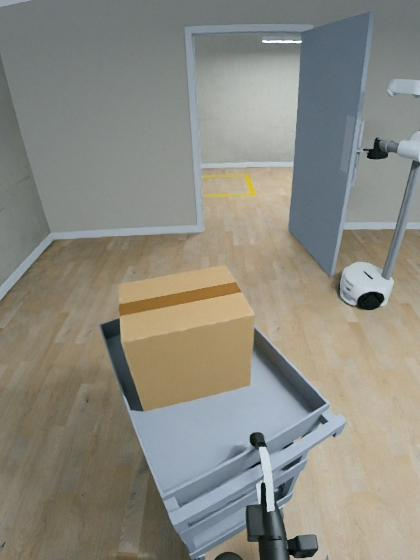

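{"method": "move", "body": {
  "blocking": false,
  "r1": {"base":{"rotate_rad":0.6},"pace":"slow"},
  "cameras": []
}}

{"method": "wait", "body": {
  "seconds": 3,
  "cameras": []
}}

{"method": "move", "body": {
  "blocking": false,
  "r1": {"base":{"translate_m":-0.2,"strafe_m":-0.4},"pace":"slow","contact_limits":{"translate_m":0.4}},
  "cameras": []
}}

{"method": "wait", "body": {
  "seconds": 6,
  "cameras": ["r1_head_camera","r1_head_left_camera"]
}}

Scene clock: 530.27 s.
move: r1 moving
r1.base_odometry: x=-4.426 y=-1.559 heading=+0.891
r1.turned_by_wheels: +0.124
r1.turned_by_imu: +0.123
r1.base_tilt: forward=-1.6 right=+1.3
r1.lidar_m: 0.28 0.28 2.05 2.00 2.16 2.48 2.45 2.68 2.73 2.71 2.91 0.42
r1.base_status: rotate_rad moving
r1.joint_positions: lift_m=+0.672 arm_m=+0.000 wrist_yaw_rad=-0.006 wrist_pitch_rad=+0.021 wrist_roll_rad=+1.572 gripper_m=-0.029
r1.joint_status: not commanded
r1.measured_speeds: translate_m=-0.002 strafe_m=+0.000 rotate_rad=+0.477 lift_m=+0.000 arm_m=+0.000 wrist_yaw_rad=-0.067 wrist_pitch_rad=+0.000 wrist_roll_rad=+0.000
r1.motor_effort: lift_m=+18(18) arm_m=+4(4) wheel_0=-12(12) wheel_1=-4(4) wheel_2=-13(13)
r1.servo_current: wrist_yaw_rad=46(59) wrist_pitch_rad=124(124) wrist_roll_rad=59(59) gripper_m=85(91)
r1.hand_pose: x=+0.4587 y=-0.0891 z=+0.8442 quat_wxyz=(+0.707, +0.707, +0.005, -0.009)
r1.wrist_depth_mm: - - - 260 279 287 291 / - - - 245 297 1464 1138 / - - - 230 238 1576 - / - - - 216 217 1863 - / - 399 399 203 204 - - / - 389 177 190 190 163 - / - 155 172 180 181 153 -
r2.base_odometry: x=-2.952 y=+0.134 heading=-2.826
r2.turned_by_wheels: +0.000
r2.turned_by_imu: +0.000
r2.base_tilt: forward=-0.7 right=+0.0
r2.lidar_m: 0.31 1.89 3.23 1.99 1.56 4.52 2.59 1.66 1.51 1.52 1.42 1.27
r2.base_status: not commanded
r2.joint_positions: lift_m=+0.930 arm_m=+0.000 wrist_yaw_rad=+0.025 wrist_pitch_rad=+0.001 wrist_roll_rad=+0.000 gripper_m=-0.029
r2.joint_status: not commanded
r2.measured_speeds: all 0
r2.motor_effort: lift_m=+20(20) arm_m=+4(5) wheel_0=+23(23) wheel_1=+2(2) wheel_2=+3(3)
r2.servo_current: wrist_yaw_rad=150(169) wrist_pitch_rad=39(46) wrist_roll_rad=39(52) gripper_m=85(85)
r2.contact_limits: translate_m 0.7
r2.hand_pose: x=+0.4613 y=-0.0802 z=+1.1078 quat_wxyz=(+1.000, +0.000, +0.001, +0.013)
r2.wrist_depth_mm: 146 185 138 - - - - / 146 186 138 - - - - / 146 186 138 - - - - / 146 186 139 - - - - / 141 193 141 - - - - / 145 166 142 182 - - - / 139 183 220 - - - -

Scene clock: 531.60 s.
earlier move: r1 done
r1.base_odometry: x=-4.426 y=-1.558 heading=+1.367
r1.turned_by_wheels: +0.475
r1.turned_by_imu: +0.476
r1.base_tilt: forward=-1.5 right=+1.3
r1.lidar_m: 0.38 0.46 2.02 2.14 2.51 2.45 2.61 2.77 2.70 2.85 0.40 0.35
r1.base_status: done
r1.joint_positions: lift_m=+0.672 arm_m=+0.000 wrist_yaw_rad=-0.003 wrist_pitch_rad=+0.021 wrist_roll_rad=+1.569 gripper_m=-0.029
r1.joint_status: not commanded
r1.measured_speeds: all 0
r1.motor_effort: lift_m=+18(18) arm_m=-4(4) wheel_0=-8(15) wheel_1=-5(9) wheel_2=-1(15)
r1.servo_current: wrist_yaw_rad=52(72) wrist_pitch_rad=111(124) wrist_roll_rad=59(59) gripper_m=85(98)
r1.hand_pose: x=+0.4590 y=-0.0883 z=+0.8442 quat_wxyz=(+0.708, +0.707, +0.006, -0.008)
r1.wrist_depth_mm: - 484 - 149 150 - - / 340 340 - 155 156 - - / 375 366 - 160 163 - - / - 397 107 169 172 - - / - 439 112 176 181 - - / - 484 119 186 190 162 - / - 153 - 196 200 160 -
r2.base_odometry: x=-2.952 y=+0.134 heading=-2.826
r2.turned_by_wheels: +0.000
r2.turned_by_imu: +0.000
r2.base_tilt: forward=-0.7 right=+0.0
r2.lidar_m: 0.31 1.86 3.21 1.73 1.57 4.53 2.53 1.67 1.52 1.55 1.40 1.27
r2.base_status: not commanded
r2.joint_positions: lift_m=+0.930 arm_m=+0.000 wrist_yaw_rad=+0.025 wrist_pitch_rad=+0.001 wrist_roll_rad=+0.000 gripper_m=-0.029
r2.joint_status: not commanded
r2.measured_speeds: all 0
r2.on_its_own: wrist_yaw_rad is at rest, and its servo_current (156 mA) is outside its rest range (0 to 104 mA)
r2.motor_effort: lift_m=+19(20) arm_m=+5(5) wheel_0=+23(23) wheel_1=+2(2) wheel_2=+3(3)
r2.servo_current: wrist_yaw_rad=156(169) wrist_pitch_rad=39(46) wrist_roll_rad=65(65) gripper_m=72(85)
r2.contact_limits: translate_m 0.7
r2.hand_pose: x=+0.4613 y=-0.0802 z=+1.1078 quat_wxyz=(+1.000, +0.000, +0.001, +0.013)
r2.wrist_depth_mm: 146 186 138 - - - - / 146 186 138 - - - - / 146 186 138 - - - - / 146 186 139 - - - - / 141 193 140 - - - - / 145 166 142 182 - - - / 139 182 221 - - - -
wait: 1.33 of 3 s (r1 has come to rest)

Scene clock: 532.10 s.
move: r1 moving
r1.base_odometry: x=-4.416 y=-1.566 heading=+1.367
r1.turned_by_wheels: +0.000
r1.turned_by_imu: +0.000
r1.base_tilt: forward=-1.6 right=+1.3
r1.lidar_m: 0.38 0.47 2.00 2.14 2.52 2.44 2.57 2.78 2.69 2.86 2.14 0.34
r1.base_status: translate_m moving; strafe_m moving
r1.joint_positions: lift_m=+0.672 arm_m=+0.000 wrist_yaw_rad=-0.003 wrist_pitch_rad=+0.021 wrist_roll_rad=+1.569 gripper_m=-0.029
r1.joint_status: not commanded
r1.measured_speeds: translate_m=-0.021 strafe_m=-0.043 rotate_rad=+0.001 lift_m=+0.000 arm_m=+0.000 wrist_yaw_rad=+0.000 wrist_pitch_rad=+0.000 wrist_roll_rad=+0.000
r1.motor_effort: lift_m=+18(18) arm_m=-4(4) wheel_0=+3(8) wheel_1=-8(10) wheel_2=+4(7)
r1.servo_current: wrist_yaw_rad=39(52) wrist_pitch_rad=111(124) wrist_roll_rad=46(65) gripper_m=91(98)
r1.contact_limits: translate_m 0.4
r1.hand_pose: x=+0.4590 y=-0.0882 z=+0.8442 quat_wxyz=(+0.708, +0.707, +0.006, -0.008)
r1.wrist_depth_mm: - 480 - 149 148 - - / 338 340 - 154 155 - - / 373 368 - 160 163 - - / - 402 106 169 172 - - / - 436 111 176 181 - - / - 488 119 186 190 160 - / - 153 - 196 200 157 -
r2.base_odometry: x=-2.952 y=+0.134 heading=-2.826
r2.turned_by_wheels: +0.000
r2.turned_by_imu: +0.000
r2.base_tilt: forward=-0.7 right=+0.0
r2.lidar_m: 0.33 1.87 3.21 1.73 1.57 4.53 2.56 1.63 1.53 1.55 1.40 1.28
r2.base_status: not commanded
r2.joint_positions: lift_m=+0.930 arm_m=+0.000 wrist_yaw_rad=+0.025 wrist_pitch_rad=+0.001 wrist_roll_rad=+0.000 gripper_m=-0.029
r2.joint_status: not commanded
r2.measured_speeds: all 0
r2.motor_effort: lift_m=+19(20) arm_m=+5(5) wheel_0=+23(23) wheel_1=+2(2) wheel_2=+3(3)
r2.servo_current: wrist_yaw_rad=163(163) wrist_pitch_rad=39(46) wrist_roll_rad=39(59) gripper_m=78(85)
r2.contact_limits: translate_m 0.7
r2.hand_pose: x=+0.4613 y=-0.0802 z=+1.1078 quat_wxyz=(+1.000, +0.000, +0.001, +0.013)
r2.wrist_depth_mm: 146 185 138 - - - - / 146 186 138 - - - - / 146 186 138 - - - - / 146 186 139 - - - - / 140 193 140 - - - - / 145 167 142 182 - - - / 139 182 221 - - - -

Scene clock: 537.37 s.
earlier move: r1 done
r1.base_odometry: x=-4.075 y=-1.835 heading=+1.367
r1.turned_by_wheels: +0.001
r1.turned_by_imu: +0.000
r1.base_tilt: forward=-1.6 right=+1.2
r1.lidar_m: 0.32 0.34 2.47 2.61 2.58 2.50 2.65 2.33 2.25 2.40 1.89 0.39
r1.base_status: done
r1.joint_positions: lift_m=+0.672 arm_m=+0.000 wrist_yaw_rad=+0.005 wrist_pitch_rad=+0.021 wrist_roll_rad=+1.571 gripper_m=-0.029
r1.joint_status: not commanded
r1.measured_speeds: all 0
r1.motor_effort: lift_m=+18(18) arm_m=+2(4) wheel_0=+8(14) wheel_1=-2(10) wheel_2=+4(9)
r1.servo_current: wrist_yaw_rad=65(85) wrist_pitch_rad=117(130) wrist_roll_rad=46(72) gripper_m=98(98)
r1.contact_limits: translate_m 0.4
r1.hand_pose: x=+0.4596 y=-0.0860 z=+0.8442 quat_wxyz=(+0.707, +0.707, +0.009, -0.006)
r1.wrist_depth_mm: - - - 203 206 1537 1118 / - - - 200 202 1618 - / - - - 196 197 820 - / - 387 389 193 194 - - / - 392 392 190 191 - - / - 397 175 187 187 165 - / - 159 407 184 185 153 -
r2.base_odometry: x=-2.952 y=+0.134 heading=-2.826
r2.turned_by_wheels: +0.000
r2.turned_by_imu: +0.001
r2.base_tilt: forward=-0.7 right=+0.0
r2.lidar_m: 0.32 1.89 3.21 3.25 1.50 1.89 2.56 1.68 1.52 1.54 1.41 1.28
r2.base_status: not commanded
r2.joint_positions: lift_m=+0.930 arm_m=+0.000 wrist_yaw_rad=+0.025 wrist_pitch_rad=+0.001 wrist_roll_rad=+0.000 gripper_m=-0.029
r2.joint_status: not commanded
r2.measured_speeds: all 0
r2.on_its_own: wrist_yaw_rad is at rest, and its servo_current (150 mA) is outside its rest range (0 to 104 mA)
r2.motor_effort: lift_m=+19(20) arm_m=+4(5) wheel_0=+23(24) wheel_1=+2(2) wheel_2=+3(3)
r2.servo_current: wrist_yaw_rad=150(169) wrist_pitch_rad=46(46) wrist_roll_rad=39(65) gripper_m=78(85)
r2.contact_limits: translate_m 0.7
r2.hand_pose: x=+0.4613 y=-0.0802 z=+1.1078 quat_wxyz=(+1.000, +0.000, +0.001, +0.013)
r2.wrist_depth_mm: 146 185 138 - - - - / 146 186 138 - - - - / 146 186 138 - - - - / 146 186 139 - - - - / 141 194 140 - - - - / 145 166 143 182 - - - / 139 183 222 - - - -
wait: 5.27 of 6 s (r1 has come to rest)
Images, in order (width x height): r1_head_camera 420x560, r1_head_left_camera 420x672.

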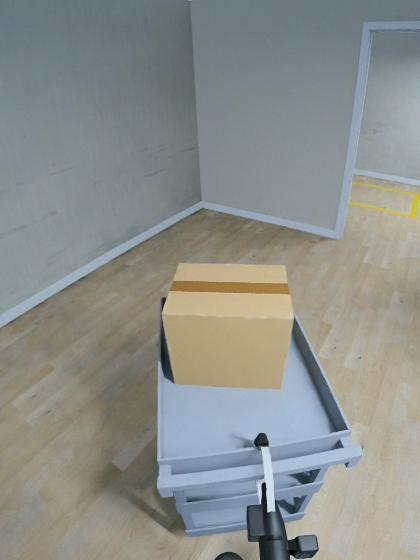

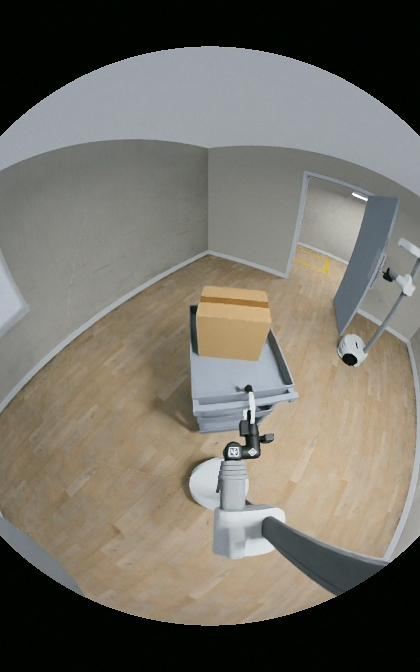

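{"method": "move", "body": {
  "blocking": false,
  "r1": {"base":{"rotate_rad":0.75},"pace":"slow"},
  "cameras": []
}}

{"method": "wait", "body": {
  "seconds": 3,
  "cameras": []
}}

{"method": "move", "body": {
  "blocking": false,
  "r1": {"base":{"translate_m":-0.15,"strafe_m":-0.5},"pace":"slow","contact_limits":{"translate_m":0.4}},
  "cameras": []
}}

{"method": "wait", "body": {
  "seconds": 7,
  "cameras": []
}}

{"method": "move", "body": {
  "blocking": false,
  "r1": {"base":{"rotate_rad":0.75},"pace":"slow"},
  "cameras": []
}}

{"method": "wait", "body": {
  "seconds": 3,
  "cameras": ["r1_head_camera","r1_head_left_camera"]
}}

Scene clock: 544.63 s.
move: r1 moving
r1.base_odometry: x=-4.075 y=-1.835 heading=+1.491
r1.turned_by_wheels: +0.124
r1.turned_by_imu: +0.124
r1.base_tilt: forward=-1.6 right=+1.3
r1.lidar_m: 0.32 0.36 2.47 2.75 2.51 2.49 2.78 2.26 2.26 2.51 1.92 0.37
r1.base_status: rotate_rad moving
r1.joint_positions: lift_m=+0.672 arm_m=+0.000 wrist_yaw_rad=-0.007 wrist_pitch_rad=+0.021 wrist_roll_rad=+1.571 gripper_m=-0.029
r1.joint_status: not commanded
r1.measured_speeds: translate_m=+0.001 strafe_m=+0.000 rotate_rad=+0.478 lift_m=+0.000 arm_m=+0.000 wrist_yaw_rad=-0.040 wrist_pitch_rad=+0.000 wrist_roll_rad=+0.000
r1.motor_effort: lift_m=+18(18) arm_m=-2(2) wheel_0=-14(14) wheel_1=-5(7) wheel_2=-9(9)
r1.servo_current: wrist_yaw_rad=52(59) wrist_pitch_rad=117(124) wrist_roll_rad=46(65) gripper_m=98(98)
r1.hand_pose: x=+0.4586 y=-0.0894 z=+0.8442 quat_wxyz=(+0.707, +0.707, +0.005, -0.010)
r1.wrist_depth_mm: - - - 193 195 1618 1118 / - - - 192 194 1576 - / - - - 190 192 - - / - 382 387 190 190 - - / - 392 399 187 189 - - / - 399 175 186 187 163 - / - 154 415 184 186 154 -
r2.base_odometry: x=-2.952 y=+0.134 heading=-2.826
r2.turned_by_wheels: +0.000
r2.turned_by_imu: +0.000
r2.base_tilt: forward=-0.7 right=-0.1
r2.lidar_m: 0.32 1.89 3.21 3.25 1.51 1.91 2.58 1.67 1.52 1.51 1.41 1.26
r2.base_status: not commanded
r2.joint_positions: lift_m=+0.930 arm_m=+0.000 wrist_yaw_rad=+0.025 wrist_pitch_rad=+0.001 wrist_roll_rad=+0.000 gripper_m=-0.029
r2.joint_status: not commanded
r2.measured_speeds: all 0
r2.motor_effort: lift_m=+19(20) arm_m=+5(5) wheel_0=+22(23) wheel_1=+2(2) wheel_2=+3(3)
r2.servo_current: wrist_yaw_rad=163(163) wrist_pitch_rad=39(46) wrist_roll_rad=46(52) gripper_m=78(78)
r2.contact_limits: translate_m 0.7
r2.hand_pose: x=+0.4613 y=-0.0802 z=+1.1078 quat_wxyz=(+1.000, +0.000, +0.001, +0.013)
r2.wrist_depth_mm: 145 186 138 - - - - / 145 186 138 - - - - / 146 186 138 - - - - / 146 186 139 - - - - / 141 194 140 - - - - / 145 166 143 182 - - - / 139 182 221 - - - -

Scene clock: 546.17 s.
earlier move: r1 done
r1.base_odometry: x=-4.075 y=-1.835 heading=+2.115
r1.turned_by_wheels: +0.624
r1.turned_by_imu: +0.624
r1.base_tilt: forward=-1.6 right=+1.3
r1.lidar_m: 0.42 2.43 2.90 2.50 2.50 2.61 2.26 2.24 2.65 1.92 0.31 0.31
r1.base_status: done
r1.joint_positions: lift_m=+0.672 arm_m=+0.000 wrist_yaw_rad=-0.016 wrist_pitch_rad=+0.013 wrist_roll_rad=+1.569 gripper_m=-0.029
r1.joint_status: not commanded
r1.measured_speeds: all 0
r1.motor_effort: lift_m=+18(18) arm_m=-2(4) wheel_0=-11(17) wheel_1=-7(10) wheel_2=-10(12)
r1.servo_current: wrist_yaw_rad=91(111) wrist_pitch_rad=65(124) wrist_roll_rad=46(65) gripper_m=91(104)
r1.hand_pose: x=+0.4578 y=-0.0920 z=+0.8464 quat_wxyz=(+0.708, +0.706, -0.001, -0.010)
r1.wrist_depth_mm: 319 - - - - 104 - / - 375 - - - 114 - / - 436 - - - 130 - / - - - - - 155 - / - - - - 177 1537 1281 / - - - - 208 182 1229 / - 140 119 103 264 157 -
r2.base_odometry: x=-2.952 y=+0.134 heading=-2.826
r2.turned_by_wheels: +0.000
r2.turned_by_imu: +0.000
r2.base_tilt: forward=-0.7 right=+0.0
r2.lidar_m: 0.30 1.89 3.20 3.24 1.60 1.92 2.57 1.67 1.52 1.54 1.41 1.28
r2.base_status: not commanded
r2.joint_positions: lift_m=+0.930 arm_m=+0.000 wrist_yaw_rad=+0.025 wrist_pitch_rad=+0.001 wrist_roll_rad=+0.000 gripper_m=-0.029
r2.joint_status: not commanded
r2.measured_speeds: all 0
r2.on_its_own: wrist_yaw_rad is at rest, and its servo_current (150 mA) is outside its rest range (0 to 104 mA)
r2.motor_effort: lift_m=+19(20) arm_m=+5(5) wheel_0=+23(23) wheel_1=+2(2) wheel_2=+3(3)
r2.servo_current: wrist_yaw_rad=150(169) wrist_pitch_rad=46(46) wrist_roll_rad=59(59) gripper_m=78(85)
r2.contact_limits: translate_m 0.7
r2.hand_pose: x=+0.4613 y=-0.0802 z=+1.1078 quat_wxyz=(+1.000, +0.000, +0.001, +0.013)
r2.wrist_depth_mm: 146 186 138 - - - - / 146 186 138 - - - - / 146 186 138 - - - - / 146 186 139 - - - - / 141 193 140 - - - - / 145 167 142 182 - - - / 139 183 221 - - - -
wait: 1.53 of 3 s (r1 has come to rest)

Scene clock: 546.67 s.
move: r1 moving
r1.base_odometry: x=-4.062 y=-1.832 heading=+2.115
r1.turned_by_wheels: +0.000
r1.turned_by_imu: +0.000
r1.base_tilt: forward=-1.6 right=+1.3
r1.lidar_m: 0.40 2.48 2.88 2.50 2.52 2.60 2.25 2.26 2.65 1.90 0.29 0.33
r1.base_status: translate_m moving; strafe_m moving
r1.joint_positions: lift_m=+0.672 arm_m=+0.000 wrist_yaw_rad=-0.016 wrist_pitch_rad=+0.013 wrist_roll_rad=+1.569 gripper_m=-0.029
r1.joint_status: not commanded
r1.measured_speeds: translate_m=-0.014 strafe_m=-0.048 rotate_rad=+0.001 lift_m=+0.000 arm_m=+0.000 wrist_yaw_rad=+0.000 wrist_pitch_rad=+0.000 wrist_roll_rad=+0.000
r1.motor_effort: lift_m=+18(18) arm_m=-2(3) wheel_0=+5(10) wheel_1=-8(11) wheel_2=+1(8)
r1.servo_current: wrist_yaw_rad=98(104) wrist_pitch_rad=65(78) wrist_roll_rad=65(65) gripper_m=91(98)
r1.contact_limits: translate_m 0.4
r1.hand_pose: x=+0.4578 y=-0.0920 z=+0.8464 quat_wxyz=(+0.708, +0.706, -0.001, -0.010)
r1.wrist_depth_mm: 315 - - - - 105 - / - 373 - - - 116 - / - 427 - - 134 131 - / - - - - 158 154 - / - - - - 176 1537 492 / - - - - 205 181 1182 / - 141 118 103 244 156 -
r2.base_odometry: x=-2.952 y=+0.134 heading=-2.826
r2.turned_by_wheels: +0.000
r2.turned_by_imu: +0.000
r2.base_tilt: forward=-0.7 right=+0.0
r2.lidar_m: 0.33 1.89 3.22 3.27 1.60 1.94 2.58 1.63 1.52 1.52 1.40 1.28
r2.base_status: not commanded
r2.joint_positions: lift_m=+0.930 arm_m=+0.000 wrist_yaw_rad=+0.025 wrist_pitch_rad=+0.001 wrist_roll_rad=+0.000 gripper_m=-0.029
r2.joint_status: not commanded
r2.measured_speeds: all 0
r2.motor_effort: lift_m=+19(19) arm_m=+5(5) wheel_0=+23(23) wheel_1=+2(2) wheel_2=+3(3)
r2.servo_current: wrist_yaw_rad=156(163) wrist_pitch_rad=39(46) wrist_roll_rad=39(59) gripper_m=78(85)
r2.contact_limits: translate_m 0.7
r2.hand_pose: x=+0.4613 y=-0.0802 z=+1.1078 quat_wxyz=(+1.000, +0.000, +0.001, +0.013)
r2.wrist_depth_mm: 145 186 138 - - - - / 146 186 138 - - - - / 146 186 138 - - - - / 146 186 139 - - - - / 141 193 140 - - - - / 145 166 142 182 - - - / 139 182 222 - - - -

Scene clock: 552.63 s.
earlier move: r1 done
r1.base_odometry: x=-3.570 y=-1.704 heading=+2.116
r1.turned_by_wheels: +0.001
r1.turned_by_imu: +0.000
r1.base_tilt: forward=-1.6 right=+1.2
r1.lidar_m: 0.30 0.30 3.21 2.95 2.93 2.25 1.99 2.00 2.34 1.40 2.97 0.41
r1.base_status: done
r1.joint_positions: lift_m=+0.672 arm_m=+0.000 wrist_yaw_rad=+0.005 wrist_pitch_rad=+0.013 wrist_roll_rad=+1.573 gripper_m=-0.029
r1.joint_status: not commanded
r1.measured_speeds: all 0
r1.motor_effort: lift_m=+18(18) arm_m=-3(3) wheel_0=+5(14) wheel_1=-3(11) wheel_2=+6(11)
r1.servo_current: wrist_yaw_rad=59(111) wrist_pitch_rad=72(78) wrist_roll_rad=46(78) gripper_m=98(104)
r1.contact_limits: translate_m 0.4
r1.hand_pose: x=+0.4597 y=-0.0859 z=+0.8464 quat_wxyz=(+0.706, +0.708, +0.007, -0.003)
r1.wrist_depth_mm: - - - 214 217 1618 1138 / - - - 208 211 1576 - / - - - 203 204 1756 - / - 394 397 198 199 - - / - 397 397 193 195 - - / - 397 177 188 189 160 - / - 160 402 183 185 154 -
r2.base_odometry: x=-2.952 y=+0.134 heading=-2.826
r2.turned_by_wheels: +0.000
r2.turned_by_imu: +0.001
r2.base_tilt: forward=-0.7 right=+0.0
r2.lidar_m: 0.31 1.88 3.20 3.27 1.40 1.42 2.56 1.66 1.51 1.52 1.44 1.27
r2.base_status: not commanded
r2.joint_positions: lift_m=+0.930 arm_m=+0.000 wrist_yaw_rad=+0.025 wrist_pitch_rad=+0.001 wrist_roll_rad=+0.000 gripper_m=-0.029
r2.joint_status: not commanded
r2.measured_speeds: all 0
r2.on_its_own: wrist_yaw_rad is at rest, and its servo_current (156 mA) is outside its rest range (0 to 104 mA)
r2.motor_effort: lift_m=+19(20) arm_m=+4(5) wheel_0=+23(23) wheel_1=+2(2) wheel_2=+3(3)
r2.servo_current: wrist_yaw_rad=156(169) wrist_pitch_rad=46(52) wrist_roll_rad=46(65) gripper_m=78(91)
r2.contact_limits: translate_m 0.7
r2.hand_pose: x=+0.4613 y=-0.0802 z=+1.1078 quat_wxyz=(+1.000, +0.000, +0.001, +0.013)
r2.wrist_depth_mm: 146 186 138 - - - - / 146 185 138 - - - - / 146 186 138 - - - - / 146 186 139 - - - - / 140 194 140 - - - - / 145 166 143 181 - - - / 139 183 222 - - - -
wait: 5.97 of 7 s (r1 has come to rest)

Scene clock: 553.13 s.
move: r1 moving
r1.base_odometry: x=-3.569 y=-1.704 heading=+2.240
r1.turned_by_wheels: +0.124
r1.turned_by_imu: +0.124
r1.base_tilt: forward=-1.6 right=+1.3
r1.lidar_m: 0.33 0.35 3.23 2.95 2.99 2.16 1.97 2.01 1.48 1.41 2.97 0.38
r1.base_status: rotate_rad moving
r1.joint_positions: lift_m=+0.672 arm_m=+0.000 wrist_yaw_rad=-0.007 wrist_pitch_rad=+0.013 wrist_roll_rad=+1.572 gripper_m=-0.029
r1.joint_status: not commanded
r1.measured_speeds: translate_m=-0.001 strafe_m=-0.001 rotate_rad=+0.495 lift_m=+0.000 arm_m=+0.000 wrist_yaw_rad=-0.003 wrist_pitch_rad=+0.000 wrist_roll_rad=-0.002
r1.motor_effort: lift_m=+18(18) arm_m=-1(4) wheel_0=-13(13) wheel_1=-5(7) wheel_2=-11(11)
r1.servo_current: wrist_yaw_rad=52(72) wrist_pitch_rad=72(78) wrist_roll_rad=39(59) gripper_m=91(98)
r1.hand_pose: x=+0.4586 y=-0.0895 z=+0.8464 quat_wxyz=(+0.707, +0.708, +0.002, -0.007)
r1.wrist_depth_mm: - - - 205 206 1618 1160 / - - - 201 203 1618 - / - - - 197 199 - - / - 392 397 193 195 - - / - 392 397 190 192 - - / - 402 178 187 188 163 - / - 158 410 183 185 154 -
r2.base_odometry: x=-2.952 y=+0.134 heading=-2.826
r2.turned_by_wheels: +0.000
r2.turned_by_imu: +0.000
r2.base_tilt: forward=-0.7 right=+0.0
r2.lidar_m: 0.32 1.89 3.21 3.26 1.41 1.42 2.58 1.67 1.51 1.54 1.37 1.29
r2.base_status: not commanded
r2.joint_positions: lift_m=+0.930 arm_m=+0.000 wrist_yaw_rad=+0.025 wrist_pitch_rad=+0.001 wrist_roll_rad=+0.000 gripper_m=-0.029
r2.joint_status: not commanded
r2.measured_speeds: all 0
r2.motor_effort: lift_m=+19(20) arm_m=+4(5) wheel_0=+22(23) wheel_1=+2(2) wheel_2=+3(3)
r2.servo_current: wrist_yaw_rad=156(163) wrist_pitch_rad=39(39) wrist_roll_rad=39(46) gripper_m=72(78)
r2.contact_limits: translate_m 0.7
r2.hand_pose: x=+0.4613 y=-0.0802 z=+1.1078 quat_wxyz=(+1.000, +0.000, +0.001, +0.013)
r2.wrist_depth_mm: 145 185 138 - - - - / 146 186 138 - - - - / 146 186 138 - - - - / 146 186 139 - - - - / 141 193 140 - - - - / 145 166 142 182 - - - / 139 182 222 - - - -

Scene clock: 554.67 s.
earlier move: r1 done
r1.base_odometry: x=-3.570 y=-1.704 heading=+2.864
r1.turned_by_wheels: +0.624
r1.turned_by_imu: +0.624
r1.base_tilt: forward=-1.6 right=+1.3
r1.lidar_m: 0.42 3.07 2.95 2.93 2.07 1.94 2.01 1.42 1.41 2.99 0.28 0.31
r1.base_status: done
r1.joint_positions: lift_m=+0.672 arm_m=+0.000 wrist_yaw_rad=-0.016 wrist_pitch_rad=+0.013 wrist_roll_rad=+1.569 gripper_m=-0.029
r1.joint_status: not commanded
r1.measured_speeds: all 0
r1.motor_effort: lift_m=+18(18) arm_m=+4(4) wheel_0=-8(17) wheel_1=-6(9) wheel_2=-7(11)
r1.servo_current: wrist_yaw_rad=91(104) wrist_pitch_rad=65(78) wrist_roll_rad=39(65) gripper_m=91(98)
r1.hand_pose: x=+0.4578 y=-0.0921 z=+0.8465 quat_wxyz=(+0.708, +0.706, -0.001, -0.010)
r1.wrist_depth_mm: 324 - - - - 105 - / - - - - - 113 - / - 466 - - - 129 - / - - - - - 155 - / - - - - 177 1537 1281 / - - - - 208 182 1205 / - 141 - - 283 154 -
r2.base_odometry: x=-2.952 y=+0.134 heading=-2.826
r2.turned_by_wheels: +0.000
r2.turned_by_imu: +0.000
r2.base_tilt: forward=-0.7 right=+0.0
r2.lidar_m: 0.31 1.87 3.21 3.25 1.52 1.42 2.57 1.69 1.51 1.55 1.42 1.29
r2.base_status: not commanded
r2.joint_positions: lift_m=+0.930 arm_m=+0.000 wrist_yaw_rad=+0.025 wrist_pitch_rad=+0.001 wrist_roll_rad=+0.000 gripper_m=-0.029
r2.joint_status: not commanded
r2.measured_speeds: all 0
r2.on_its_own: wrist_yaw_rad is at rest, and its servo_current (137 mA) is outside its rest range (0 to 104 mA)
r2.motor_effort: lift_m=+19(20) arm_m=+5(5) wheel_0=+23(23) wheel_1=+2(2) wheel_2=+3(3)
r2.servo_current: wrist_yaw_rad=137(169) wrist_pitch_rad=33(52) wrist_roll_rad=39(59) gripper_m=72(85)
r2.contact_limits: translate_m 0.7
r2.hand_pose: x=+0.4613 y=-0.0802 z=+1.1078 quat_wxyz=(+1.000, +0.000, +0.001, +0.013)
r2.wrist_depth_mm: 146 185 138 - - - - / 146 186 138 - - - - / 146 186 138 - - - - / 146 186 139 - - - - / 141 194 140 - - - - / 145 167 142 182 - - - / 139 183 221 - - - -
wait: 1.53 of 3 s (r1 has come to rest)
Images, in order (width x height): r1_head_camera 420x560, r1_head_left_camera 420x672.

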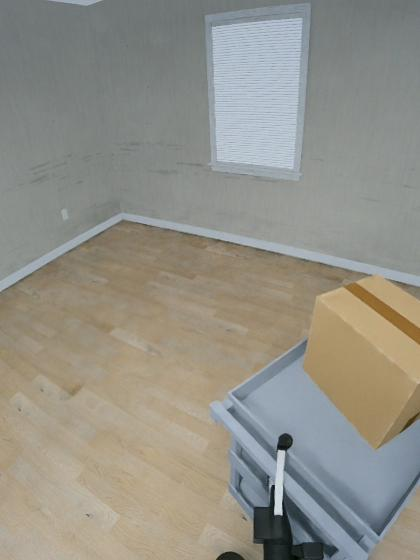

